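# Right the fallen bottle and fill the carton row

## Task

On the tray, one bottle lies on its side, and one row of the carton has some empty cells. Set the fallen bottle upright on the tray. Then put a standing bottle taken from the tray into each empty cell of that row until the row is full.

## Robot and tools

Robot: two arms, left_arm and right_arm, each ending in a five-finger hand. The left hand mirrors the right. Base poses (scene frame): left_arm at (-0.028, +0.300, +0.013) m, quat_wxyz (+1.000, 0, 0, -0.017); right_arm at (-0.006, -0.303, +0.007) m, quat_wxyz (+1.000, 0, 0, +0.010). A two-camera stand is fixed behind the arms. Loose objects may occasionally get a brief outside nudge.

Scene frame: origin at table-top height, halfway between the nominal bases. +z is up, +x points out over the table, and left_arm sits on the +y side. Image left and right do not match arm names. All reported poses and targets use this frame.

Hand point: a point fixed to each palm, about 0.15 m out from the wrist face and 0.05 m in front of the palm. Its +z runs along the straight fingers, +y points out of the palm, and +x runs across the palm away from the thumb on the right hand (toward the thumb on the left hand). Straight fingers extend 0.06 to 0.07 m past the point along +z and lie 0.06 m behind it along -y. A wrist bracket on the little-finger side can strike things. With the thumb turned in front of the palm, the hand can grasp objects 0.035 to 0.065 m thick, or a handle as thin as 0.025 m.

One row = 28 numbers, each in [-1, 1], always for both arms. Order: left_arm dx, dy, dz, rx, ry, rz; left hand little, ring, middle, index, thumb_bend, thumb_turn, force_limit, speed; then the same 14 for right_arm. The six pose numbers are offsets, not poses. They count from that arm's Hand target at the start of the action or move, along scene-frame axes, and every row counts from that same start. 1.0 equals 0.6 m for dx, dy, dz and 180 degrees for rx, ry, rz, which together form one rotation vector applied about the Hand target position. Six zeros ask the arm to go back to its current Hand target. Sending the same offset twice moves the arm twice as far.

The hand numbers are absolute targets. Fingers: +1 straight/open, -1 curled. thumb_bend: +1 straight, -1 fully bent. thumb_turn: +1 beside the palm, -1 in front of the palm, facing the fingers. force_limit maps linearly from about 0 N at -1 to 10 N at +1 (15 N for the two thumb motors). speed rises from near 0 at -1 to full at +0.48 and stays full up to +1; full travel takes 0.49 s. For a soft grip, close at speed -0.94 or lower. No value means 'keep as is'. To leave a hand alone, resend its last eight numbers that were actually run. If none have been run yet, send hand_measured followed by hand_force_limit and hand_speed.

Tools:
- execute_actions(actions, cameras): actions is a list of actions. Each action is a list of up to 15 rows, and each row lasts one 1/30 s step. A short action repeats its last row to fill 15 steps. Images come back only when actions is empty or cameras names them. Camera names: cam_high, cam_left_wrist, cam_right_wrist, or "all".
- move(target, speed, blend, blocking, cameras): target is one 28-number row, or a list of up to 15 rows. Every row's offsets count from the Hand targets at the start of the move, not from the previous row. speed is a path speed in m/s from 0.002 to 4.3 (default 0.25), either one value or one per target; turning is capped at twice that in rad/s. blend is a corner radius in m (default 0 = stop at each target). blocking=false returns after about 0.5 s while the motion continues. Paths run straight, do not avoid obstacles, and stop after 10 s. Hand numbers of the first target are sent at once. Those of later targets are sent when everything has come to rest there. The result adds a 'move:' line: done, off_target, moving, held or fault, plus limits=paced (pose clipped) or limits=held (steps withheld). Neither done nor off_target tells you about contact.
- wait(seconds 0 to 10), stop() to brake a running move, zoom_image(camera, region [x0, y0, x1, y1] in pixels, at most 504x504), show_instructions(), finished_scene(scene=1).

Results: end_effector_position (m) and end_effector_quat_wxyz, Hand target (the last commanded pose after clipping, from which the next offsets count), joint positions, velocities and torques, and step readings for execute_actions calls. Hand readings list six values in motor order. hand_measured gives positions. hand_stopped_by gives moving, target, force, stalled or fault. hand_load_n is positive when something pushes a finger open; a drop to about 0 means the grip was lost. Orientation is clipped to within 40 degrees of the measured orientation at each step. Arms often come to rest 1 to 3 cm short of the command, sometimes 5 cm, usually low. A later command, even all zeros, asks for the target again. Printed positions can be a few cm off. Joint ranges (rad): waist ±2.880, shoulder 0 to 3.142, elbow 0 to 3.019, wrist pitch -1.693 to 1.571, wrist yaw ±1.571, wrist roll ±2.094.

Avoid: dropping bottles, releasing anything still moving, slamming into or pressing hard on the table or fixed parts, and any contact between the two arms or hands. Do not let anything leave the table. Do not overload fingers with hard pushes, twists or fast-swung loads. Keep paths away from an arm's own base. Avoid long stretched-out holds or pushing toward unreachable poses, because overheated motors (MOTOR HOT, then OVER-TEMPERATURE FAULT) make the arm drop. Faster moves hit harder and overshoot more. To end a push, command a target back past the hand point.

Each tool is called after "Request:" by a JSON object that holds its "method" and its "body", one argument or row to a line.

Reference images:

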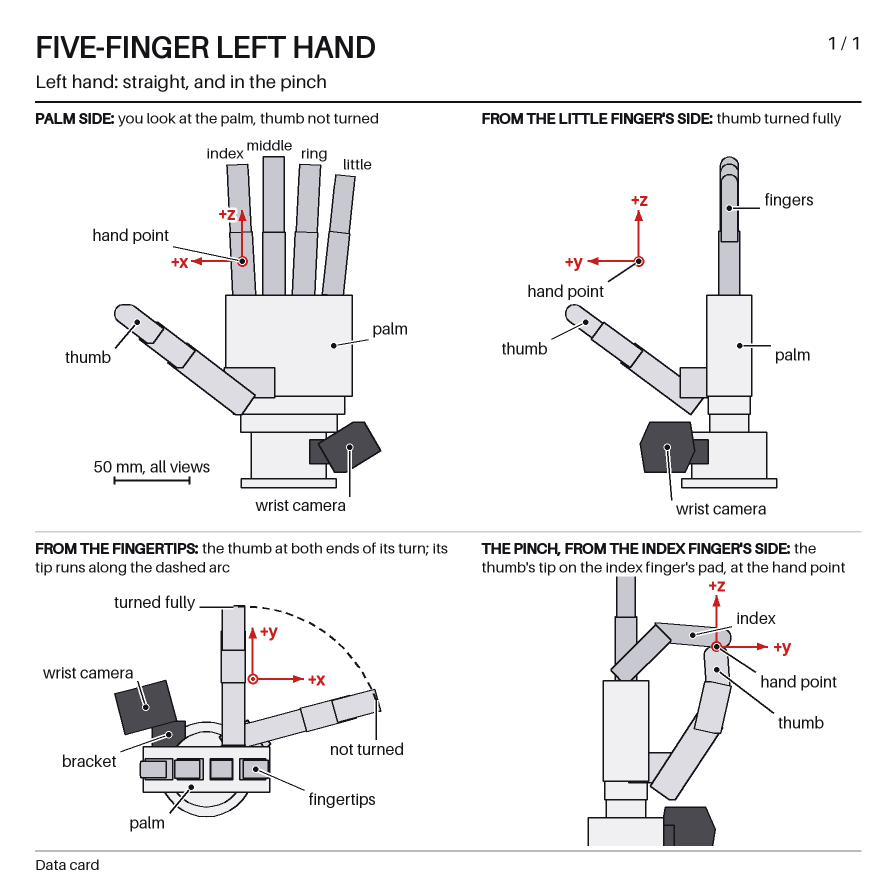

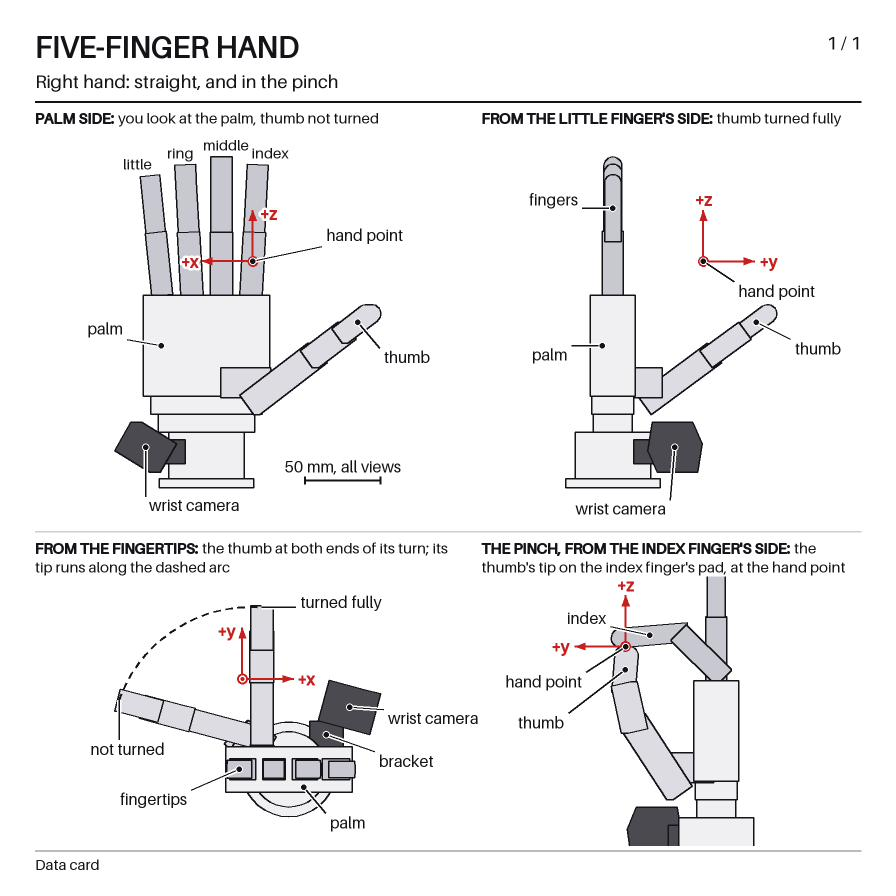

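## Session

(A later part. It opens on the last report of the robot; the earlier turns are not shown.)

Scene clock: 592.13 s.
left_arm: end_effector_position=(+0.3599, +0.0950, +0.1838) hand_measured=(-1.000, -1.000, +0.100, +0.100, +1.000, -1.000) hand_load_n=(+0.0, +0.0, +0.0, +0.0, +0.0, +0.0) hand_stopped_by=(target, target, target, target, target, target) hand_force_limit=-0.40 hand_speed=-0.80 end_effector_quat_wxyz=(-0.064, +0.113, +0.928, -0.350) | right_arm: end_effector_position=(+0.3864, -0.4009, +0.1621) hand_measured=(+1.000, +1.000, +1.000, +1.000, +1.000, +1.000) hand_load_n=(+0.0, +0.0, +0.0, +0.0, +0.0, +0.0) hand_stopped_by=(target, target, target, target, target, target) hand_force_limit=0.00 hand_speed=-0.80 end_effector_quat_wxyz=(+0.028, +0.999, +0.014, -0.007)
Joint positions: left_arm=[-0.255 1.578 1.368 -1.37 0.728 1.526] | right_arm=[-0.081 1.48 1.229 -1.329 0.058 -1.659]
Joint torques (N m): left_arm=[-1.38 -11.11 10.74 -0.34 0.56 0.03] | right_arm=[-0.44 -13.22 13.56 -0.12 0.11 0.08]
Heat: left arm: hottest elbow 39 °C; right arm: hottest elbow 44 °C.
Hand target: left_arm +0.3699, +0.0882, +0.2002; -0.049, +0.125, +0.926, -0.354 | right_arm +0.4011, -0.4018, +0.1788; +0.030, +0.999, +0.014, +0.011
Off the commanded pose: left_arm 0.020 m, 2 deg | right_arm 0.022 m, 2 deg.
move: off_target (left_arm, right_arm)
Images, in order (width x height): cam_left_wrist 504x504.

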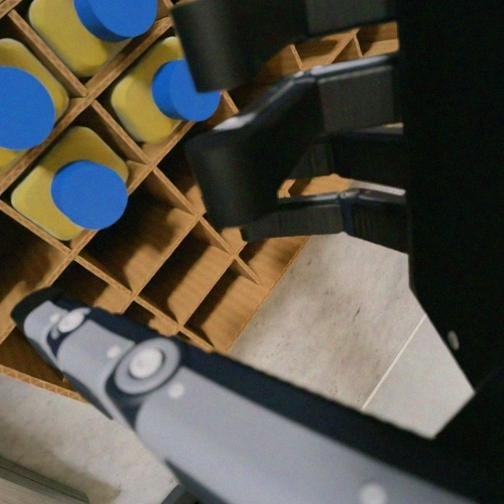

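Request:
{"method": "move", "body": {
  "target": [
    [0,0.02,0.05,0,0,0,-1,-1,0.16,0.0,0.76,-1,-0.4,-0.7,0,0,0,0,0,0,1,1,1,1,1,1,0,-0.8],
    [-0.0415,0.46,0.01,0,0,0.069,-1,-1,0.16,0.0,0.76,-1,-0.4,-0.7,0,0,0,0,0,0,1,1,1,1,1,1,0,-0.8]
  ],
  "speed": 0.15,
  "blend": 0.02,
  "cameras": ["cam_left_wrist","cam_high"]
}}

Scene clock: 597.77 s.
left_arm: end_effector_position=(+0.3482, +0.3608, +0.2142) hand_measured=(-1.000, -1.000, +0.160, +0.000, +0.760, -1.000) hand_load_n=(+0.0, +0.0, +0.0, +0.0, +0.0, +0.0) hand_stopped_by=(target, target, target, target, target, target) hand_force_limit=-0.40 hand_speed=-0.70 end_effector_quat_wxyz=(+0.017, +0.026, +0.938, -0.344) | right_arm: end_effector_position=(+0.3864, -0.4009, +0.1621) hand_measured=(+1.000, +1.000, +1.000, +1.000, +1.000, +1.000) hand_load_n=(+0.0, +0.0, +0.0, +0.0, +0.0, +0.0) hand_stopped_by=(target, target, target, target, target, target) hand_force_limit=0.00 hand_speed=-0.80 end_effector_quat_wxyz=(+0.028, +0.999, +0.014, -0.007)
Joint positions: left_arm=[0.37 1.503 1.368 -1.692 0.663 2.05] | right_arm=[-0.081 1.48 1.229 -1.329 0.058 -1.659]
Joint torques (N m): left_arm=[-0.09 -7.82 6.97 -0.81 0.31 0.03] | right_arm=[-0.5 -13.16 13.56 -0.1 0.1 0.08]
Heat: left arm: hottest elbow 40 °C; right arm: hottest elbow 44 °C.
Hand target: left_arm +0.3449, +0.3643, +0.2062; -0.010, +0.025, +0.934, -0.357 | right_arm +0.4011, -0.4018, +0.1788; +0.030, +0.999, +0.014, +0.011
Off the commanded pose: left_arm 0.009 m, 3 deg | right_arm 0.022 m, 2 deg.
joint sent to its limit (left arm) — joint 4 (wrist pitch), lower limit. The joint targets still meet the commanded pose.
move: off_target (left_arm, right_arm); blend cut to 0.0161 m at target 1
Images, in order (width x height): cam_high 504x504, cam_left_wrist 504x504.

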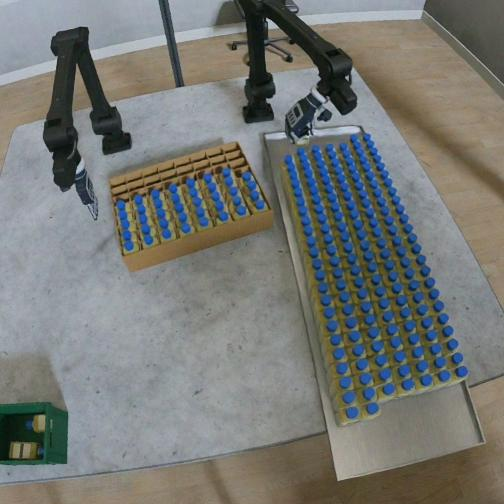

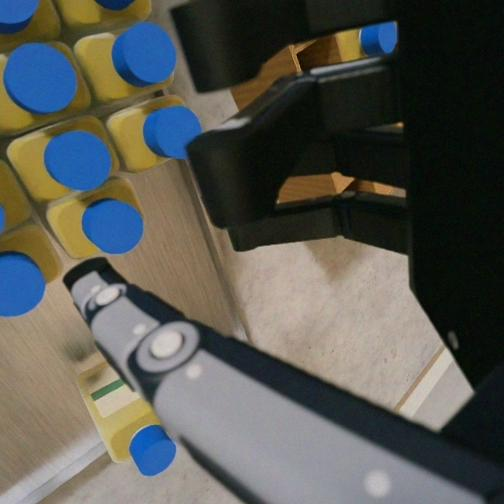

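Request:
{"method": "zoom_image", "body": {
  "camera": "cam_left_wrist",
  "region": [0, 90, 240, 330]
}}

Scaled by 2.100.

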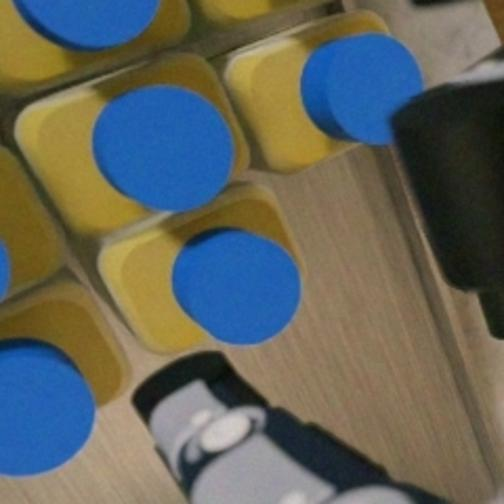

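Request:
{"method": "move", "body": {
  "target": [-0.0098,0.0037,-0.082,0,0,0.0,-1,-1,0.16,0.0,0.76,-1,-0.4,-0.7,0,0,0,0,0,0,1,1,1,1,1,1,0,-0.8],
  "speed": 0.1,
  "cameras": ["cam_left_wrist"]
}}

Request:
{"method": "zoom_image", "body": {
  "camera": "cam_left_wrist",
  "region": [0, 90, 240, 330]
}}

Scene clock: 601.10 s.
left_arm: end_effector_position=(+0.3396, +0.3604, +0.1671) hand_measured=(-1.000, -1.000, +0.160, +0.000, +0.760, -1.000) hand_load_n=(+0.0, +0.0, +0.0, +0.0, +0.0, +0.0) hand_stopped_by=(target, target, target, target, target, target) hand_force_limit=-0.40 hand_speed=-0.70 end_effector_quat_wxyz=(-0.007, +0.030, +0.934, -0.356) | right_arm: end_effector_position=(+0.3864, -0.4009, +0.1621) hand_measured=(+1.000, +1.000, +1.000, +1.000, +1.000, +1.000) hand_load_n=(+0.0, +0.0, +0.0, +0.0, +0.0, +0.0) hand_stopped_by=(target, target, target, target, target, target) hand_force_limit=0.00 hand_speed=-0.80 end_effector_quat_wxyz=(+0.028, +0.999, +0.014, -0.007)
Joint positions: left_arm=[0.377 1.549 1.281 -1.632 0.662 2.09] | right_arm=[-0.081 1.48 1.229 -1.329 0.058 -1.659]
Joint torques (N m): left_arm=[0.32 -8.35 6.31 -0.12 0.31 0.04] | right_arm=[-0.5 -13.27 13.56 -0.09 0.11 0.08]
Heat: left arm: hottest elbow 40 °C; right arm: hottest elbow 44 °C.
Hand target: left_arm +0.3391, +0.3664, +0.1571; -0.010, +0.025, +0.934, -0.357 | right_arm +0.4011, -0.4018, +0.1788; +0.030, +0.999, +0.014, +0.011
Off the commanded pose: left_arm 0.012 m, 1 deg | right_arm 0.022 m, 2 deg.
move: off_target (left_arm, right_arm)
Images, in order (width x height): cam_left_wrist 504x504.

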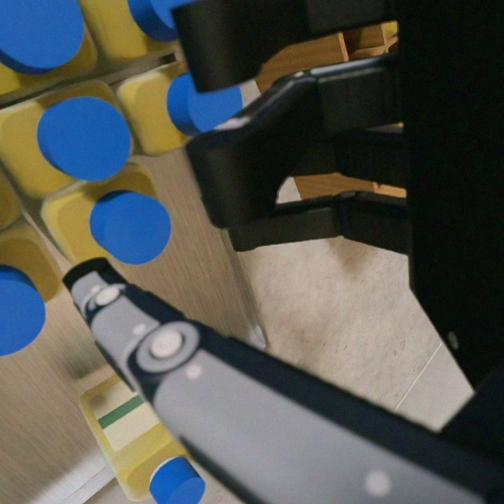

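Scaled by 2.100.

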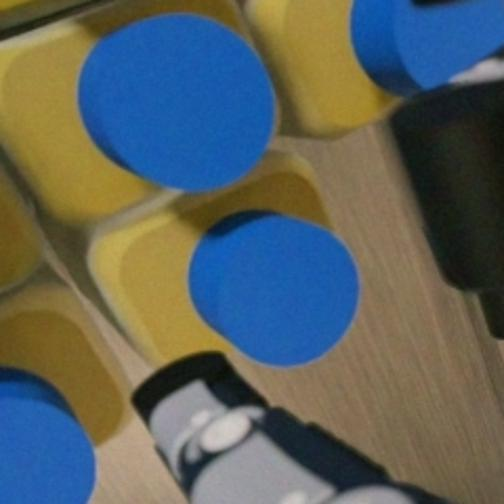

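Request:
{"method": "move", "body": {
  "target": [0.0033,0.0045,-0.035,0,0,0.0,-1,-1,0.16,0.0,0.76,-1,-0.4,-0.7,0,0,0,0,0,0,1,1,1,1,1,1,0,-0.8],
  "speed": 0.06,
  "cameras": ["cam_left_wrist"]
}}

Request:
{"method": "zoom_image", "body": {
  "camera": "cam_left_wrist",
  "region": [0, 90, 240, 330]
}}

Scene clock: 603.27 s.
left_arm: end_effector_position=(+0.3418, +0.3634, +0.1470) hand_measured=(-1.000, -1.000, +0.160, +0.000, +0.760, -1.000) hand_load_n=(+0.0, +0.0, +0.0, +0.0, +0.0, +0.0) hand_stopped_by=(target, target, target, target, target, target) hand_force_limit=-0.40 hand_speed=-0.70 end_effector_quat_wxyz=(-0.006, +0.030, +0.934, -0.355) | right_arm: end_effector_position=(+0.3864, -0.4009, +0.1621) hand_measured=(+1.000, +1.000, +1.000, +1.000, +1.000, +1.000) hand_load_n=(+0.0, +0.0, +0.0, +0.0, +0.0, +0.0) hand_stopped_by=(target, target, target, target, target, target) hand_force_limit=0.00 hand_speed=-0.80 end_effector_quat_wxyz=(+0.028, +0.999, +0.014, -0.007)
Joint positions: left_arm=[0.382 1.572 1.253 -1.583 0.66 2.095] | right_arm=[-0.081 1.48 1.229 -1.329 0.058 -1.659]
Joint torques (N m): left_arm=[0.26 -8.35 6.17 -0.1 0.32 0.04] | right_arm=[-0.44 -13.22 13.56 -0.1 0.11 0.08]
Heat: left arm: hottest elbow 39 °C; right arm: hottest elbow 44 °C.
Hand target: left_arm +0.3411, +0.3691, +0.1360; -0.010, +0.025, +0.934, -0.357 | right_arm +0.4011, -0.4018, +0.1788; +0.030, +0.999, +0.014, +0.011
Off the commanded pose: left_arm 0.012 m, 1 deg | right_arm 0.022 m, 2 deg.
move: off_target (left_arm, right_arm)
Images, in order (width x height): cam_left_wrist 504x504.

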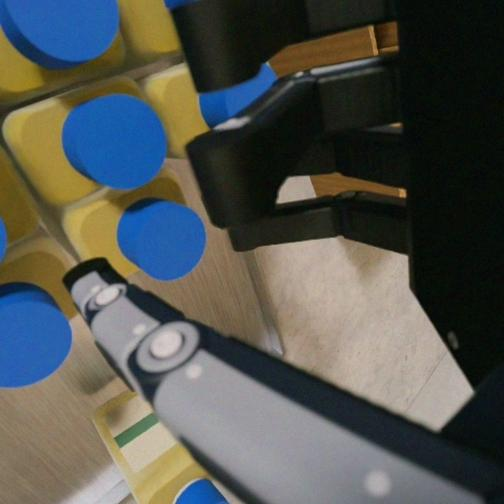

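Scaled by 2.100.

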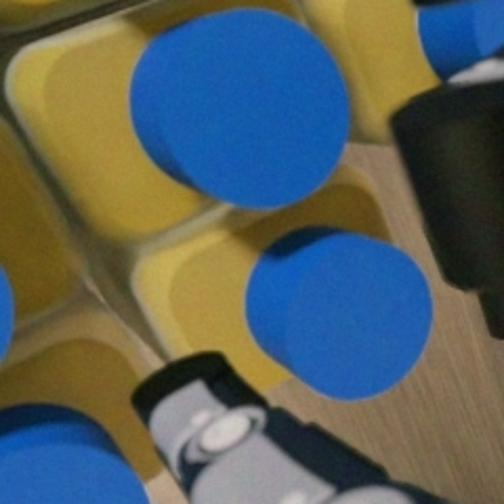

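Request:
{"method": "move", "body": {
  "target": [-0.003,-0.0015,-0.0175,0,0,0.0,-1,-1,0.16,0.0,0.76,-1,-0.4,-0.7,0,0,0,0,0,0,1,1,1,1,1,1,0,-0.8],
  "speed": 0.05,
  "cameras": ["cam_left_wrist"]
}}

Request:
{"method": "zoom_image", "body": {
  "camera": "cam_left_wrist",
  "region": [0, 90, 240, 330]
}}

Scene clock: 604.60 s.
left_arm: end_effector_position=(+0.3405, +0.3629, +0.1370) hand_measured=(-1.000, -1.000, +0.160, +0.000, +0.760, -1.000) hand_load_n=(+0.0, +0.0, +0.0, +0.0, +0.0, +0.0) hand_stopped_by=(target, target, target, target, target, target) hand_force_limit=-0.40 hand_speed=-0.70 end_effector_quat_wxyz=(-0.005, +0.030, +0.934, -0.355) | right_arm: end_effector_position=(+0.3864, -0.4009, +0.1621) hand_measured=(+1.000, +1.000, +1.000, +1.000, +1.000, +1.000) hand_load_n=(+0.0, +0.0, +0.0, +0.0, +0.0, +0.0) hand_stopped_by=(target, target, target, target, target, target) hand_force_limit=0.00 hand_speed=-0.80 end_effector_quat_wxyz=(+0.028, +0.999, +0.014, -0.007)
Joint positions: left_arm=[0.382 1.575 1.23 -1.554 0.66 2.095] | right_arm=[-0.081 1.48 1.229 -1.329 0.058 -1.659]
Joint torques (N m): left_arm=[0.26 -8.23 6.05 -0.06 0.33 0.04] | right_arm=[-0.44 -13.16 13.59 -0.12 0.11 0.08]
Heat: left arm: hottest elbow 39 °C; right arm: hottest elbow 44 °C.
Hand target: left_arm +0.3393, +0.3682, +0.1255; -0.010, +0.025, +0.934, -0.357 | right_arm +0.4011, -0.4018, +0.1788; +0.030, +0.999, +0.014, +0.011
Off the commanded pose: left_arm 0.013 m, 1 deg | right_arm 0.022 m, 2 deg.
move: off_target (left_arm, right_arm)
Images, in order (width x height): cam_left_wrist 504x504.

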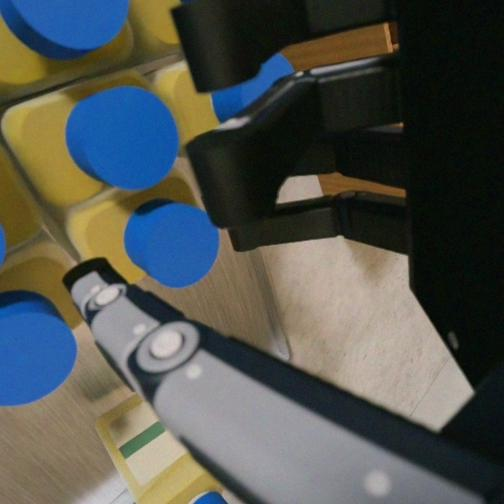

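Scaled by 2.100.

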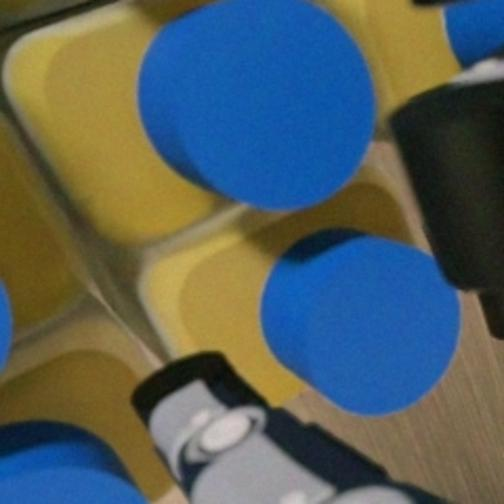

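Request:
{"method": "move", "body": {
  "target": [0,0,0,0,0,0,-1,-1,-0.5,-0.5,0.2,-1,-0.4,-0.9,0,0,0,0,0,0,1,1,1,1,1,1,0,-0.8],
  "speed": 0.03,
  "cameras": ["cam_left_wrist"]
}}

Request:
{"method": "wait", "body": {
  "seconds": 1.5,
  "cameras": ["cam_left_wrist"]
}}

Scene clock: 608.07 s.
left_arm: end_effector_position=(+0.3410, +0.3629, +0.1370) hand_measured=(-1.000, -1.000, -0.184, -0.500, +0.346, -1.000) hand_load_n=(+0.0, +0.0, +0.0, +0.5, +4.5, +0.0) hand_stopped_by=(target, target, force, target, force, target) hand_force_limit=-0.40 hand_speed=-0.90 end_effector_quat_wxyz=(-0.004, +0.031, +0.934, -0.355) | right_arm: end_effector_position=(+0.3864, -0.4009, +0.1621) hand_measured=(+1.000, +1.000, +1.000, +1.000, +1.000, +1.000) hand_load_n=(+0.0, +0.0, +0.0, +0.0, +0.0, +0.5) hand_stopped_by=(target, target, target, target, target, target) hand_force_limit=0.00 hand_speed=-0.80 end_effector_quat_wxyz=(+0.028, +0.999, +0.014, -0.007)
Joint positions: left_arm=[0.382 1.575 1.23 -1.553 0.661 2.097] | right_arm=[-0.081 1.48 1.229 -1.329 0.058 -1.659]
Joint torques (N m): left_arm=[0.21 -8.23 6.06 -0.09 0.3 0.03] | right_arm=[-0.38 -13.22 13.56 -0.13 0.1 0.08]
Heat: left arm: hottest elbow 39 °C; right arm: hottest elbow 44 °C.
Hand target: left_arm +0.3393, +0.3683, +0.1255; -0.010, +0.025, +0.934, -0.357 | right_arm +0.4011, -0.4018, +0.1788; +0.030, +0.999, +0.014, +0.011
Off the commanded pose: left_arm 0.013 m, 1 deg | right_arm 0.022 m, 2 deg.
move: off_target (left_arm, right_arm)
Images, in order (width x height): cam_left_wrist 504x504.

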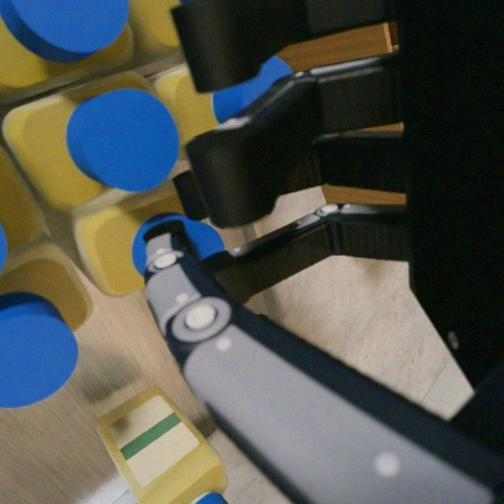

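Scene clock: 609.57 s.
left_arm: end_effector_position=(+0.3410, +0.3629, +0.1370) hand_measured=(-1.000, -1.000, -0.184, -0.500, +0.346, -1.000) hand_load_n=(+0.0, +0.0, +0.0, +0.5, +4.5, +0.0) hand_stopped_by=(target, target, force, target, force, target) hand_force_limit=-0.40 hand_speed=-0.90 end_effector_quat_wxyz=(-0.004, +0.031, +0.934, -0.355) | right_arm: end_effector_position=(+0.3864, -0.4009, +0.1621) hand_measured=(+1.000, +1.000, +1.000, +1.000, +1.000, +1.000) hand_load_n=(+0.0, +0.0, +0.0, +0.0, +0.0, +0.0) hand_stopped_by=(target, target, target, target, target, target) hand_force_limit=0.00 hand_speed=-0.80 end_effector_quat_wxyz=(+0.028, +0.999, +0.014, -0.007)
Joint positions: left_arm=[0.382 1.575 1.23 -1.553 0.661 2.097] | right_arm=[-0.081 1.48 1.229 -1.329 0.058 -1.659]
Joint torques (N m): left_arm=[0.26 -8.23 6.06 -0.09 0.3 0.03] | right_arm=[-0.5 -13.16 13.57 -0.12 0.11 0.08]
Heat: left arm: hottest elbow 39 °C; right arm: hottest elbow 44 °C.
Hand target: left_arm +0.3393, +0.3683, +0.1255; -0.010, +0.025, +0.934, -0.357 | right_arm +0.4011, -0.4018, +0.1788; +0.030, +0.999, +0.014, +0.011
Off the commanded pose: left_arm 0.013 m, 1 deg | right_arm 0.022 m, 2 deg.
wait: 1.50 s; at rest by 0.17 s
Images, in order (width x height): cam_left_wrist 504x504.

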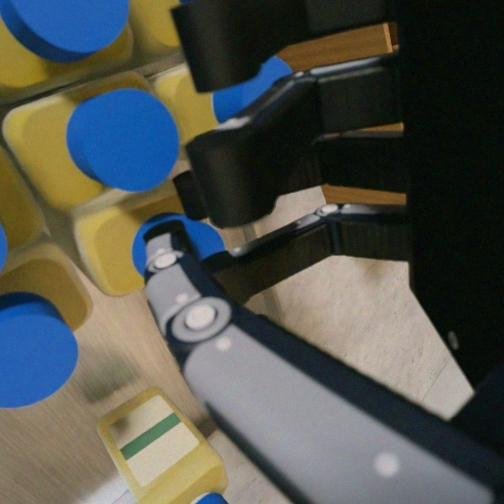

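Request:
{"method": "move", "body": {
  "target": [0,0,0,0,0,0,-1,-1,0.16,0.0,0.76,-1,-0.4,-0.8,0,0,0,0,0,0,1,1,1,1,1,1,0,-0.8],
  "speed": 0.03,
  "cameras": ["cam_left_wrist"]
}}

Request:
{"method": "zoom_image", "body": {
  "camera": "cam_left_wrist",
  "region": [0, 90, 240, 330]
}}

Scene clock: 612.63 s.
left_arm: end_effector_position=(+0.3401, +0.3603, +0.1472) hand_measured=(-1.000, -1.000, +0.160, -0.002, +0.760, -1.000) hand_load_n=(+0.0, +0.0, +0.0, -4.5, +0.0, +0.0) hand_stopped_by=(target, target, target, target, target, target) hand_force_limit=-0.40 hand_speed=-0.80 end_effector_quat_wxyz=(+0.006, +0.028, +0.933, -0.358) | right_arm: end_effector_position=(+0.3864, -0.4009, +0.1621) hand_measured=(+1.000, +1.000, +1.000, +1.000, +1.000, +1.000) hand_load_n=(+0.0, +0.0, +0.0, +0.0, +0.0, +0.0) hand_stopped_by=(target, target, target, target, target, target) hand_force_limit=0.00 hand_speed=-0.80 end_effector_quat_wxyz=(+0.028, +0.999, +0.014, -0.007)
Joint positions: left_arm=[0.384 1.55 1.23 -1.559 0.676 2.088] | right_arm=[-0.081 1.48 1.229 -1.329 0.058 -1.659]
Joint torques (N m): left_arm=[0.03 -6.12 6.09 0.12 -0.19 0.11] | right_arm=[-0.44 -13.16 13.57 -0.13 0.1 0.08]
Heat: left arm: hottest elbow 38 °C; right arm: hottest elbow 44 °C.
Hand target: left_arm +0.3393, +0.3682, +0.1255; -0.010, +0.025, +0.934, -0.357 | right_arm +0.4011, -0.4018, +0.1788; +0.030, +0.999, +0.014, +0.011
Off the commanded pose: left_arm 0.023 m, 2 deg | right_arm 0.022 m, 2 deg.
move: off_target (left_arm, right_arm)
Images, in order (width x height): cam_left_wrist 504x504.

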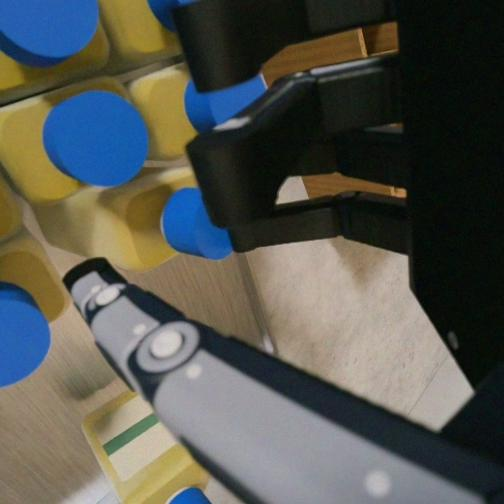

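Scaled by 2.100.

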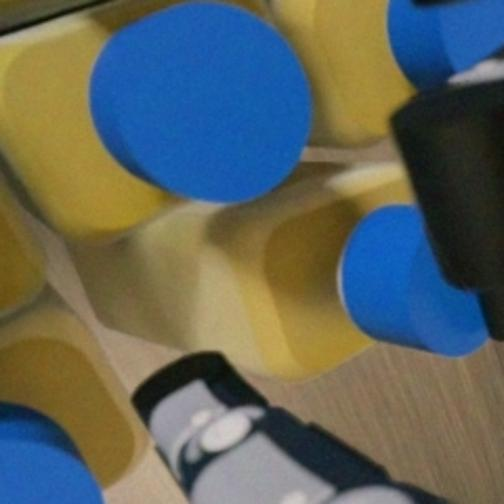

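Request:
{"method": "move", "body": {
  "target": [0,0,0.04,0,0,0,-1,-1,0.16,-0.5,0.8,-1,-0.4,-0.9,0,0,0,0,0,0,1,1,1,1,1,1,0,-0.8],
  "speed": 0.03,
  "cameras": ["cam_left_wrist"]
}}

Request:
{"method": "zoom_image", "body": {
  "camera": "cam_left_wrist",
  "region": [0, 90, 240, 330]
}}

Scene clock: 615.73 s.
left_arm: end_effector_position=(+0.3318, +0.3604, +0.1457) hand_measured=(-1.000, -1.000, +0.160, -0.500, +0.800, -1.000) hand_load_n=(+0.0, +0.0, +0.0, +0.0, +0.0, +0.0) hand_stopped_by=(target, target, target, target, target, target) hand_force_limit=-0.40 hand_speed=-0.90 end_effector_quat_wxyz=(-0.013, +0.026, +0.933, -0.359) | right_arm: end_effector_position=(+0.3864, -0.4009, +0.1621) hand_measured=(+1.000, +1.000, +1.000, +1.000, +1.000, +1.000) hand_load_n=(+0.0, +0.0, +0.0, +0.0, -0.5, +0.0) hand_stopped_by=(target, target, target, target, target, target) hand_force_limit=0.00 hand_speed=-0.80 end_effector_quat_wxyz=(+0.028, +0.999, +0.014, -0.007)
Joint positions: left_arm=[0.384 1.559 1.23 -1.59 0.661 2.095] | right_arm=[-0.081 1.48 1.229 -1.329 0.058 -1.659]
Joint torques (N m): left_arm=[0.03 -8.41 9.1 -0.98 0.3 0.03] | right_arm=[-0.44 -13.16 13.59 -0.12 0.11 0.08]
Heat: left arm: hottest elbow 38 °C; right arm: hottest elbow 44 °C.
Hand target: left_arm +0.3393, +0.3682, +0.1494; -0.010, +0.025, +0.934, -0.357 | right_arm +0.4011, -0.4018, +0.1788; +0.030, +0.999, +0.014, +0.011
Off the commanded pose: left_arm 0.011 m, 0 deg | right_arm 0.022 m, 2 deg.
move: off_target (left_arm, right_arm)
Images, in order (width x height): cam_left_wrist 504x504.

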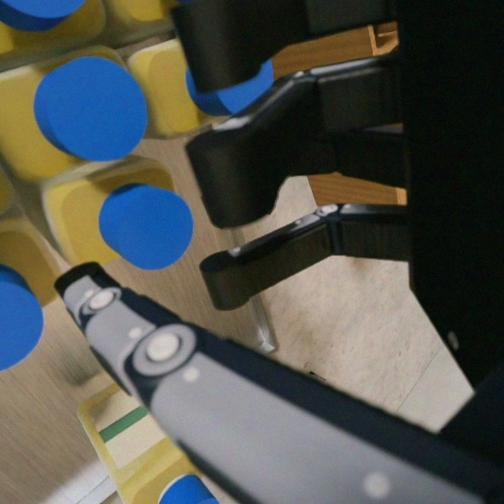

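Scaled by 2.100.

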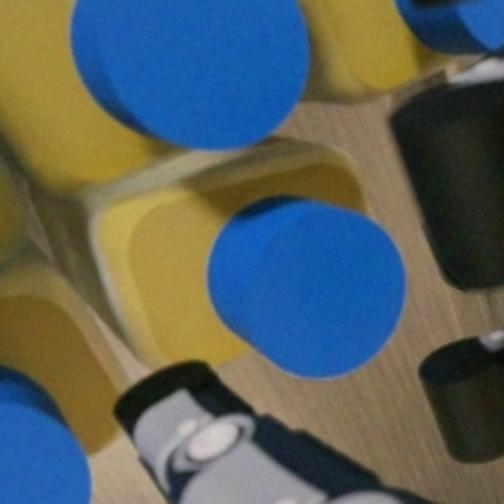

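Request:
{"method": "move", "body": {
  "target": [0,0,0.065,0,0,0,-1,-1,0.16,-0.5,0.8,-1,-0.4,-0.7,0,0,0,0,0,0,1,1,1,1,1,1,0,-0.8],
  "speed": 0.06
}}

Request:
{"method": "move", "body": {
  "target": [0,0,0,0,0,0,-1,-1,0.16,0,0.76,-1,-0.4,-0.5,0,0,0,0,0,0,1,1,1,1,1,1,0,-0.8],
  "speed": 0.06,
  "cameras": ["cam_left_wrist","cam_high"]
}}

Request:
{"method": "zoom_image", "body": {
  "camera": "cam_left_wrist",
  "region": [0, 90, 240, 330]
}}

Scene clock: 617.40 s.
left_arm: end_effector_position=(+0.3297, +0.3597, +0.1752) hand_measured=(-1.000, -1.000, +0.160, -0.500, +0.800, -1.000) hand_load_n=(+0.0, +0.0, +0.0, +0.0, +0.0, +0.0) hand_stopped_by=(target, target, target, target, target, target) hand_force_limit=-0.40 hand_speed=-0.70 end_effector_quat_wxyz=(-0.026, +0.021, +0.931, -0.363) | right_arm: end_effector_position=(+0.3864, -0.4009, +0.1621) hand_measured=(+1.000, +1.000, +1.000, +1.000, +1.000, +1.000) hand_load_n=(+0.0, +0.0, +0.0, +0.0, +0.0, +0.0) hand_stopped_by=(target, target, target, target, target, target) hand_force_limit=0.00 hand_speed=-0.80 end_effector_quat_wxyz=(+0.028, +0.999, +0.014, -0.007)
Joint positions: left_arm=[0.384 1.551 1.294 -1.691 0.66 2.095] | right_arm=[-0.081 1.48 1.229 -1.329 0.058 -1.659]
Joint torques (N m): left_arm=[0.09 -9.93 9.92 -0.95 0.3 0.03] | right_arm=[-0.38 -13.16 13.57 -0.12 0.1 0.08]
Heat: left arm: hottest elbow 38 °C; right arm: hottest elbow 44 °C.
Hand target: left_arm +0.3393, +0.3682, +0.1885; -0.010, +0.025, +0.934, -0.357 | right_arm +0.4011, -0.4018, +0.1788; +0.030, +0.999, +0.014, +0.011
Off the commanded pose: left_arm 0.018 m, 2 deg | right_arm 0.022 m, 2 deg.
joint sent to its limit (left arm) — joint 4 (wrist pitch), lower limit. The joint targets still meet the commanded pose.
move: off_target (left_arm, right_arm)

Scene clock: 618.03 s.
left_arm: end_effector_position=(+0.3296, +0.3597, +0.1753) hand_measured=(-1.000, -1.000, +0.160, +0.000, +0.760, -1.000) hand_load_n=(+0.0, +0.0, +0.0, +0.0, +0.5, +0.0) hand_stopped_by=(target, target, target, target, target, target) hand_force_limit=-0.40 hand_speed=-0.50 end_effector_quat_wxyz=(-0.026, +0.021, +0.931, -0.363) | right_arm: end_effector_position=(+0.3864, -0.4009, +0.1621) hand_measured=(+1.000, +1.000, +1.000, +1.000, +1.000, +1.000) hand_load_n=(+0.0, +0.0, +0.0, +0.0, +0.0, +0.0) hand_stopped_by=(target, target, target, target, target, target) hand_force_limit=0.00 hand_speed=-0.80 end_effector_quat_wxyz=(+0.028, +0.999, +0.014, -0.007)
Joint positions: left_arm=[0.384 1.551 1.294 -1.691 0.66 2.095] | right_arm=[-0.081 1.48 1.229 -1.329 0.058 -1.659]
Joint torques (N m): left_arm=[0.03 -9.93 9.94 -1.03 0.31 0.03] | right_arm=[-0.44 -13.16 13.56 -0.1 0.11 0.08]
Heat: left arm: hottest elbow 38 °C; right arm: hottest elbow 44 °C.
Hand target: left_arm +0.3393, +0.3682, +0.1885; -0.010, +0.025, +0.934, -0.357 | right_arm +0.4011, -0.4018, +0.1788; +0.030, +0.999, +0.014, +0.011
Off the commanded pose: left_arm 0.018 m, 2 deg | right_arm 0.022 m, 2 deg.
joint sent to its limit (left arm) — joint 4 (wrist pitch), lower limit. The joint targets still meet the commanded pose.
move: off_target (left_arm, right_arm)
Images, in order (width x height): cam_high 504x504, cam_left_wrist 504x504.

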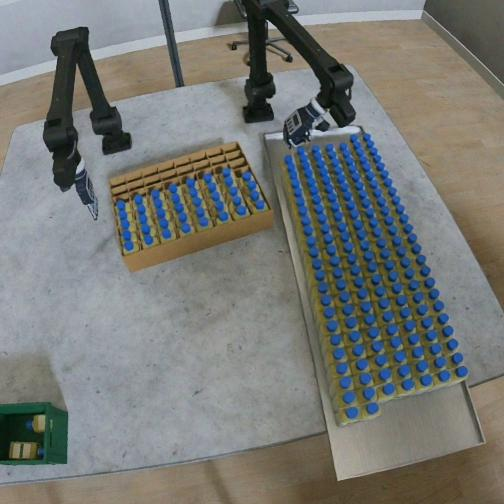

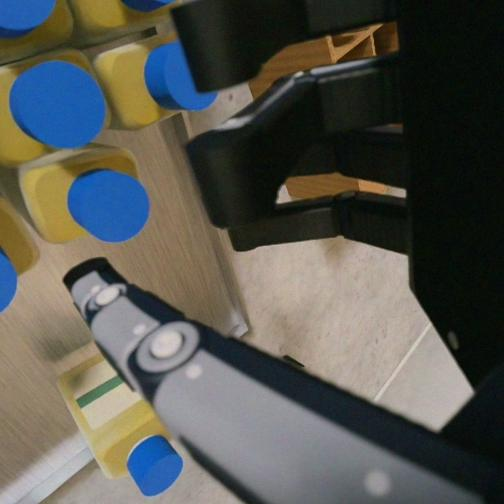

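Scaled by 2.100.

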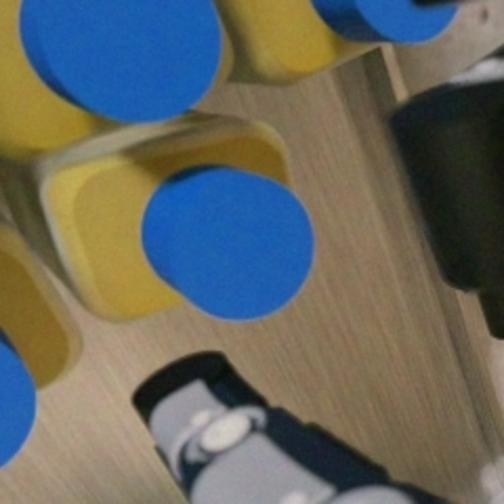

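Request:
{"method": "move", "body": {
  "target": [0.0005,0,-0.095,0,0,0,-1,-1,0.16,0,0.76,-1,-0.4,-0.5,0,0,0,0,0,0,1,1,1,1,1,1,0,-0.8],
  "speed": 0.06
}}

Request:
{"method": "move", "body": {
  "target": [0.0005,0,-0.0205,0,0,0,-1,-1,0.16,0,0.76,-1,-0.4,-0.5,0,0,0,0,0,0,1,1,1,1,1,1,0,-0.8],
  "speed": 0.04,
  "cameras": ["cam_left_wrist"]
}}

Request:
{"method": "zoom_image", "body": {
  "camera": "cam_left_wrist",
  "region": [0, 90, 240, 330]
}}

Scene clock: 620.53 s.
left_arm: end_effector_position=(+0.3404, +0.3637, +0.1423) hand_measured=(-1.000, -1.000, +0.160, +0.000, +0.760, -1.000) hand_load_n=(+0.0, +0.0, +0.0, +0.0, +0.5, +0.0) hand_stopped_by=(target, target, target, target, target, target) hand_force_limit=-0.40 hand_speed=-0.50 end_effector_quat_wxyz=(-0.006, +0.029, +0.934, -0.355) | right_arm: end_effector_position=(+0.3864, -0.4009, +0.1621) hand_measured=(+1.000, +1.000, +1.000, +1.000, +1.000, +1.000) hand_load_n=(+0.0, +0.0, +0.0, +0.0, +0.0, +0.0) hand_stopped_by=(target, target, target, target, target, target) hand_force_limit=0.00 hand_speed=-0.80 end_effector_quat_wxyz=(+0.028, +0.999, +0.014, -0.007)
Joint positions: left_arm=[0.384 1.572 1.241 -1.57 0.66 2.095] | right_arm=[-0.081 1.48 1.229 -1.329 0.058 -1.659]
Joint torques (N m): left_arm=[0.15 -8.41 6.13 -0.09 0.32 0.03] | right_arm=[-0.5 -13.22 13.57 -0.1 0.1 0.08]
Heat: left arm: hottest elbow 39 °C; right arm: hottest elbow 44 °C.
Hand target: left_arm +0.3396, +0.3682, +0.1316; -0.010, +0.025, +0.934, -0.357 | right_arm +0.4011, -0.4018, +0.1788; +0.030, +0.999, +0.014, +0.011
Off the commanded pose: left_arm 0.012 m, 1 deg | right_arm 0.022 m, 2 deg.
move: off_target (left_arm, right_arm)

Scene clock: 621.27 s.
left_arm: end_effector_position=(+0.3405, +0.3637, +0.1331) hand_measured=(-1.000, -1.000, +0.160, +0.000, +0.760, -1.000) hand_load_n=(+0.0, +0.0, -1.0, +0.0, +0.0, +0.0) hand_stopped_by=(target, target, target, target, target, target) hand_force_limit=-0.40 hand_speed=-0.50 end_effector_quat_wxyz=(-0.005, +0.029, +0.934, -0.355) | right_arm: end_effector_position=(+0.3864, -0.4009, +0.1621) hand_measured=(+1.000, +1.000, +1.000, +1.000, +1.000, +1.000) hand_load_n=(+0.0, +0.0, +0.0, +0.0, +0.0, +0.0) hand_stopped_by=(target, target, target, target, target, target) hand_force_limit=0.00 hand_speed=-0.80 end_effector_quat_wxyz=(+0.028, +0.999, +0.014, -0.007)
Joint positions: left_arm=[0.384 1.579 1.224 -1.544 0.66 2.095] | right_arm=[-0.081 1.48 1.229 -1.329 0.058 -1.659]
Joint torques (N m): left_arm=[0.03 -8 5.86 0.17 0.33 0.03] | right_arm=[-0.44 -13.22 13.57 -0.12 0.1 0.08]
Heat: left arm: hottest elbow 38 °C; right arm: hottest elbow 44 °C.
Hand target: left_arm +0.3399, +0.3682, +0.1192; -0.010, +0.025, +0.934, -0.357 | right_arm +0.4011, -0.4018, +0.1788; +0.030, +0.999, +0.014, +0.011
Off the commanded pose: left_arm 0.015 m, 1 deg | right_arm 0.022 m, 2 deg.
move: off_target (left_arm, right_arm)
Images, in order (width x height): cam_left_wrist 504x504.

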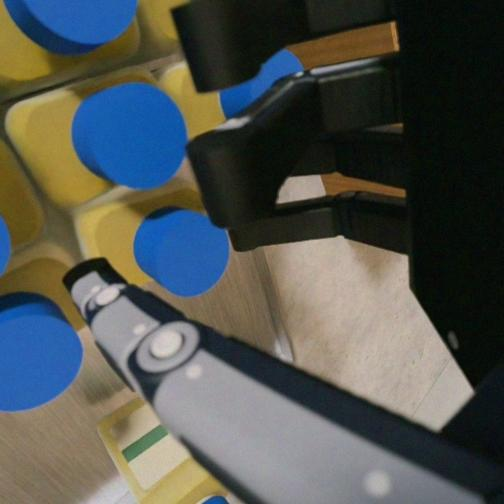

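Scaled by 2.100.

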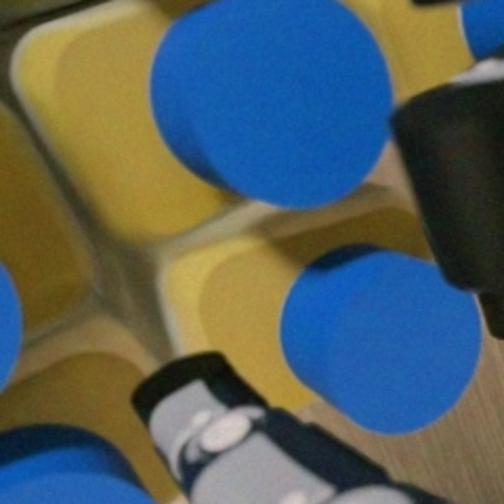

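Request:
{"method": "move", "body": {
  "target": [0.0,-0.0015,-0.004,0,0,0,-1,-1,0.16,0,0.76,-1,-0.4,-0.5,0,0,0,0,0,0,1,1,1,1,1,1,0,-0.8],
  "speed": 0.04
}}

Request:
{"method": "move", "body": {
  "target": [0,0,0,0,0,0,-1,-1,-0.25,-0.25,0.6,-1,-0.4,-0.9,0,0,0,0,0,0,1,1,1,1,1,1,0,-0.8],
  "speed": 0.03,
  "cameras": ["cam_left_wrist"]
}}

Scene clock: 623.50 s.
left_arm: end_effector_position=(+0.3410, +0.3639, +0.1317) hand_measured=(-1.000, -1.000, +0.160, +0.000, +0.760, -1.000) hand_load_n=(+0.0, +0.0, -1.0, +0.0, +0.0, +0.0) hand_stopped_by=(target, target, target, target, target, target) hand_force_limit=-0.40 hand_speed=-0.50 end_effector_quat_wxyz=(-0.003, +0.030, +0.935, -0.355) | right_arm: end_effector_position=(+0.3864, -0.4009, +0.1621) hand_measured=(+1.000, +1.000, +1.000, +1.000, +1.000, +1.000) hand_load_n=(+0.0, +0.0, +0.0, +0.0, +0.0, +0.0) hand_stopped_by=(target, target, target, target, target, target) hand_force_limit=0.00 hand_speed=-0.80 end_effector_quat_wxyz=(+0.028, +0.999, +0.014, -0.007)
Joint positions: left_arm=[0.384 1.579 1.221 -1.538 0.66 2.095] | right_arm=[-0.081 1.48 1.229 -1.329 0.058 -1.659]
Joint torques (N m): left_arm=[-0.15 -7.94 5.68 0.21 0.35 0.01] | right_arm=[-0.44 -13.22 13.56 -0.12 0.11 0.08]
Heat: left arm: hottest elbow 38 °C; right arm: hottest elbow 44 °C.
Hand target: left_arm +0.3398, +0.3673, +0.1167; -0.010, +0.025, +0.934, -0.357 | right_arm +0.4011, -0.4018, +0.1788; +0.030, +0.999, +0.014, +0.011
Off the commanded pose: left_arm 0.015 m, 1 deg | right_arm 0.022 m, 2 deg.
move: off_target (left_arm, right_arm)

Scene clock: 625.10 s.
left_arm: end_effector_position=(+0.3410, +0.3639, +0.1279) hand_measured=(-1.000, -1.000, -0.210, -0.212, +0.644, -1.000) hand_load_n=(+0.0, +0.0, +3.0, +3.5, +6.0, +1.0) hand_stopped_by=(target, target, force, force, force, target) hand_force_limit=-0.40 hand_speed=-0.90 end_effector_quat_wxyz=(-0.004, +0.029, +0.934, -0.355) | right_arm: end_effector_position=(+0.3864, -0.4009, +0.1621) hand_measured=(+1.000, +1.000, +1.000, +1.000, +1.000, +1.000) hand_load_n=(+0.0, +0.0, +0.0, +0.0, +0.0, +0.0) hand_stopped_by=(target, target, target, target, target, target) hand_force_limit=0.00 hand_speed=-0.80 end_effector_quat_wxyz=(+0.028, +0.999, +0.014, -0.007)
Joint positions: left_arm=[0.384 1.584 1.216 -1.53 0.66 2.095] | right_arm=[-0.081 1.48 1.229 -1.329 0.058 -1.659]
Joint torques (N m): left_arm=[-0.15 -8.35 6.05 -0.05 0.34 0.01] | right_arm=[-0.44 -13.22 13.56 -0.1 0.11 0.08]
Heat: left arm: hottest elbow 38 °C; right arm: hottest elbow 44 °C.
Hand target: left_arm +0.3399, +0.3673, +0.1169; -0.010, +0.025, +0.934, -0.357 | right_arm +0.4011, -0.4018, +0.1788; +0.030, +0.999, +0.014, +0.011
Off the commanded pose: left_arm 0.012 m, 1 deg | right_arm 0.022 m, 2 deg.
move: off_target (left_arm, right_arm)
Images, in order (width x height): cam_left_wrist 504x504.

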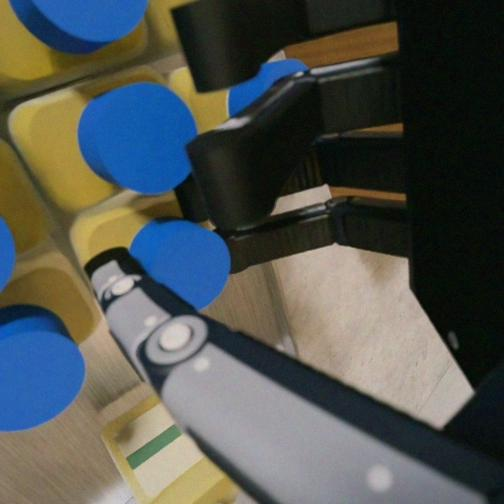

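Request:
{"method": "move", "body": {
  "target": [0.0,0.0,0.12,0,0,0,-1,-1,-0.25,-0.25,0.6,-1,-0.4,-0.9,0,0,0,0,0,0,1,1,1,1,1,1,0,-0.8],
  "speed": 0.05,
  "cameras": ["cam_left_wrist"]
}}

Scene clock: 627.80 s.
left_arm: end_effector_position=(+0.3292, +0.3598, +0.1714) hand_measured=(-1.000, -1.000, -0.210, -0.212, +0.644, -1.000) hand_load_n=(+0.0, +0.0, +1.5, +2.5, +4.5, +0.5) hand_stopped_by=(target, target, force, force, force, target) hand_force_limit=-0.40 hand_speed=-0.90 end_effector_quat_wxyz=(-0.028, +0.020, +0.931, -0.364) | right_arm: end_effector_position=(+0.3864, -0.4009, +0.1621) hand_measured=(+1.000, +1.000, +1.000, +1.000, +1.000, +1.000) hand_load_n=(+0.0, +0.0, +0.0, +0.0, +0.0, +0.0) hand_stopped_by=(target, target, target, target, target, target) hand_force_limit=0.00 hand_speed=-0.80 end_effector_quat_wxyz=(+0.028, +0.999, +0.014, -0.007)
Joint positions: left_arm=[0.384 1.557 1.289 -1.686 0.659 2.095] | right_arm=[-0.081 1.48 1.229 -1.329 0.058 -1.659]
Joint torques (N m): left_arm=[-0.15 -10.52 10.3 -1.09 0.34 0.01] | right_arm=[-0.44 -13.16 13.57 -0.09 0.11 0.08]
Heat: left arm: hottest elbow 38 °C; right arm: hottest elbow 44 °C.
Hand target: left_arm +0.3398, +0.3673, +0.1889; -0.010, +0.025, +0.934, -0.357 | right_arm +0.4011, -0.4018, +0.1788; +0.030, +0.999, +0.014, +0.011
Off the commanded pose: left_arm 0.022 m, 2 deg | right_arm 0.022 m, 2 deg.
move: off_target (left_arm, right_arm)
Images, in order (width x height): cam_left_wrist 504x504.

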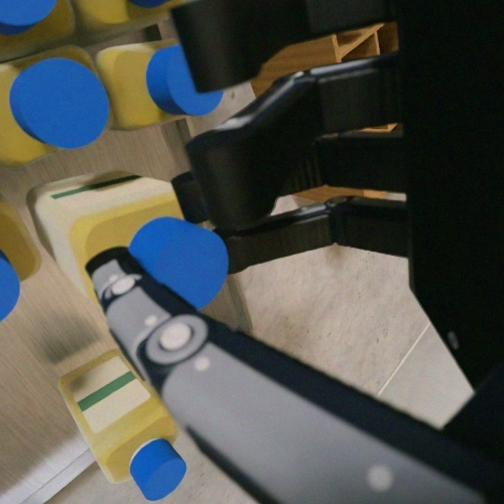

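Request:
{"method": "move", "body": {
  "target": [
    [0.0037,-0.0622,0.0768,0,0,0.005,-1,-1,-0.25,-0.25,0.6,-1,-0.4,-0.9,0,0,0,0,0,0,1,1,1,1,1,1,0,-0.8],
    [0.0337,-0.1955,0.1385,0,0,0.025,-1,-1,-0.25,-0.25,0.6,-1,-0.4,-0.9,0,0,0,0,0,0,1,1,1,1,1,1,0,-0.8],
    [0.0803,-0.3838,0.1385,0,0,0.0556,-1,-1,-0.25,-0.25,0.6,-1,-0.4,-0.9,0,0,0,0,0,0,1,1,1,1,1,1,0,-0.8]
  ],
  "speed": 0.1,
  "blend": 0.025,
  "cameras": ["cam_left_wrist","cam_high"]
}}

Request:
{"method": "zoom_image", "body": {
  "camera": "cam_left_wrist",
  "region": [0, 20, 240, 260]
}}

Scene clock: 631.93 s.
left_arm: end_effector_position=(+0.3714, +0.1450, +0.2501) hand_measured=(-1.000, -1.000, -0.210, -0.212, +0.644, -1.000) hand_load_n=(+0.5, +0.0, +1.0, +2.5, +4.0, +0.0) hand_stopped_by=(target, target, force, force, force, target) hand_force_limit=-0.40 hand_speed=-0.90 end_effector_quat_wxyz=(-0.007, -0.069, +0.934, -0.350) | right_arm: end_effector_position=(+0.3864, -0.4009, +0.1621) hand_measured=(+1.000, +1.000, +1.000, +1.000, +1.000, +1.000) hand_load_n=(+0.0, +0.0, +0.0, +0.0, +0.0, +0.0) hand_stopped_by=(target, target, target, target, target, target) hand_force_limit=0.00 hand_speed=-0.80 end_effector_quat_wxyz=(+0.028, +0.999, +0.014, -0.007)
Joint positions: left_arm=[-0.123 1.444 1.391 -1.336 0.696 1.199] | right_arm=[-0.081 1.48 1.229 -1.329 0.058 -1.659]
Joint torques (N m): left_arm=[-1.73 -9.58 12.11 0.81 0.4 -0.12] | right_arm=[-0.44 -13.27 13.56 -0.1 0.11 0.08]
Heat: left arm: hottest elbow 39 °C; right arm: hottest elbow 44 °C.
Hand target: left_arm +0.3880, +0.1371, +0.2720; +0.021, -0.057, +0.932, -0.357 | right_arm +0.4011, -0.4018, +0.1788; +0.030, +0.999, +0.014, +0.011
Off the commanded pose: left_arm 0.029 m, 4 deg | right_arm 0.022 m, 2 deg.
move: off_target (left_arm, right_arm)
Images, in order (width x height): cam_high 504x504, cam_left_wrist 504x504.

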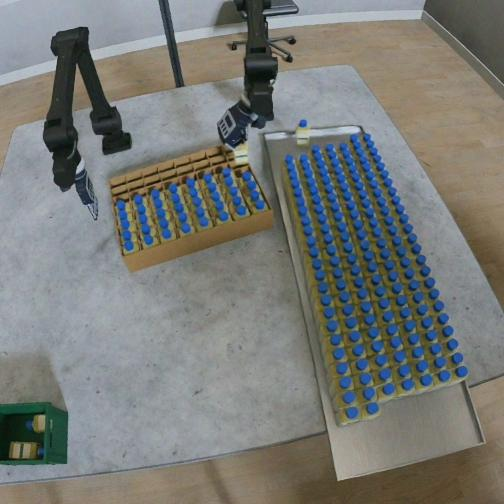

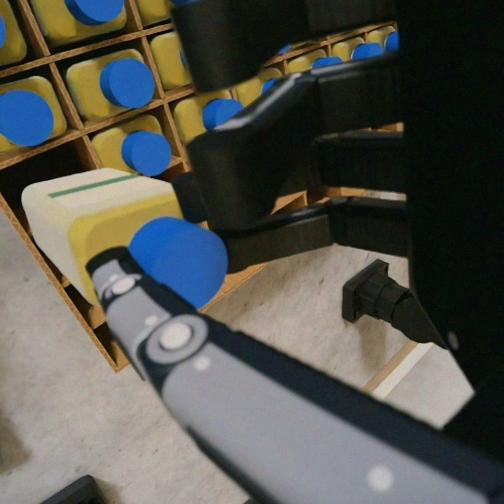

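Scaled by 2.100.

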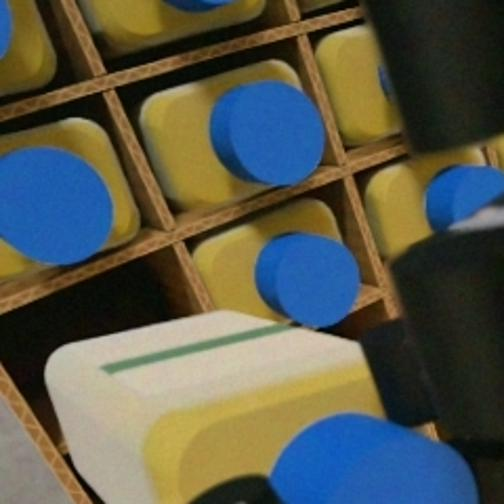

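Request:
{"method": "move", "body": {
  "target": [-0.0133,-0.0018,-0.0817,0,0,0.058,-1,-1,-0.25,-0.25,0.6,-1,-0.4,-0.9,0,0,0,0,0,0,1,1,1,1,1,1,0,-0.8],
  "speed": 0.08,
  "cameras": ["cam_left_wrist"]
}}

Request:
{"method": "zoom_image", "body": {
  "camera": "cam_left_wrist",
  "region": [0, 20, 240, 260]
}}

Scene clock: 636.00 s.
left_arm: end_effector_position=(+0.3819, +0.1422, +0.2196) hand_measured=(-1.000, -1.000, -0.210, -0.212, +0.644, -1.000) hand_load_n=(+0.0, +0.0, +1.0, +2.5, +4.0, +0.0) hand_stopped_by=(target, target, force, force, force, target) hand_force_limit=-0.40 hand_speed=-0.90 end_effector_quat_wxyz=(+0.047, -0.147, +0.924, -0.350) | right_arm: end_effector_position=(+0.3864, -0.4009, +0.1621) hand_measured=(+1.000, +1.000, +1.000, +1.000, +1.000, +1.000) hand_load_n=(+0.0, +0.0, +0.0, +0.0, -0.5, +0.0) hand_stopped_by=(target, target, target, target, target, target) hand_force_limit=0.00 hand_speed=-0.80 end_effector_quat_wxyz=(+0.028, +0.999, +0.014, -0.007)
Joint positions: left_arm=[-0.127 1.381 1.239 -1.06 0.636 0.97] | right_arm=[-0.081 1.48 1.229 -1.329 0.058 -1.659]
Joint torques (N m): left_arm=[-1.96 -9.7 7.66 1.25 0.35 -0.08] | right_arm=[-0.44 -13.16 13.56 -0.12 0.1 0.08]
Heat: left arm: hottest elbow 40 °C; right arm: hottest elbow 44 °C.
Hand target: left_arm +0.3801, +0.1360, +0.2229; +0.054, -0.141, +0.923, -0.353 | right_arm +0.4011, -0.4018, +0.1788; +0.030, +0.999, +0.014, +0.011
Off the commanded pose: left_arm 0.007 m, 1 deg | right_arm 0.022 m, 2 deg.
move: off_target (right_arm)
Images, in order (width x height): cam_left_wrist 504x504.

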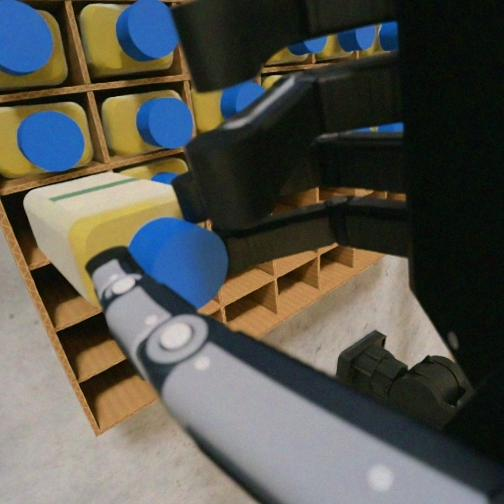

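Scaled by 2.100.

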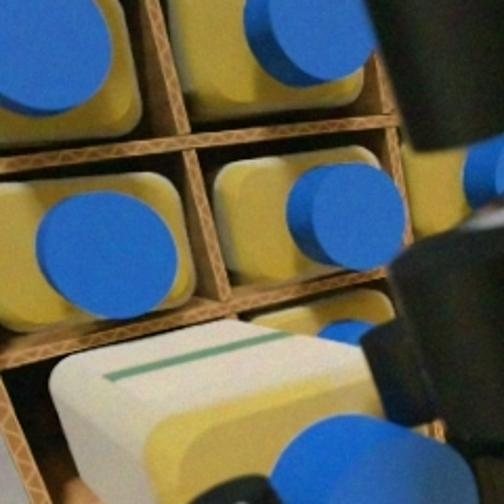

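Request:
{"method": "zoom_image", "body": {
  "camera": "cam_left_wrist",
  "region": [0, 140, 140, 280]
}}

Scaled by 3.600.

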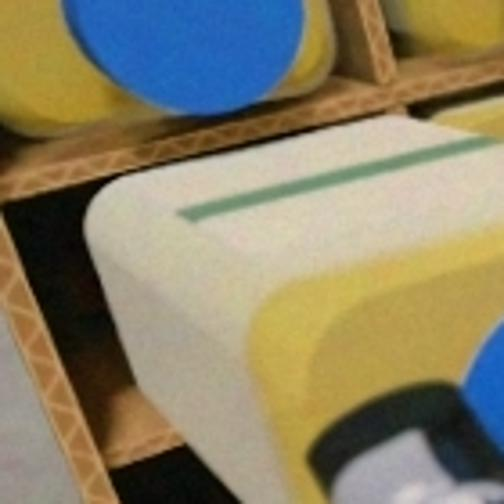

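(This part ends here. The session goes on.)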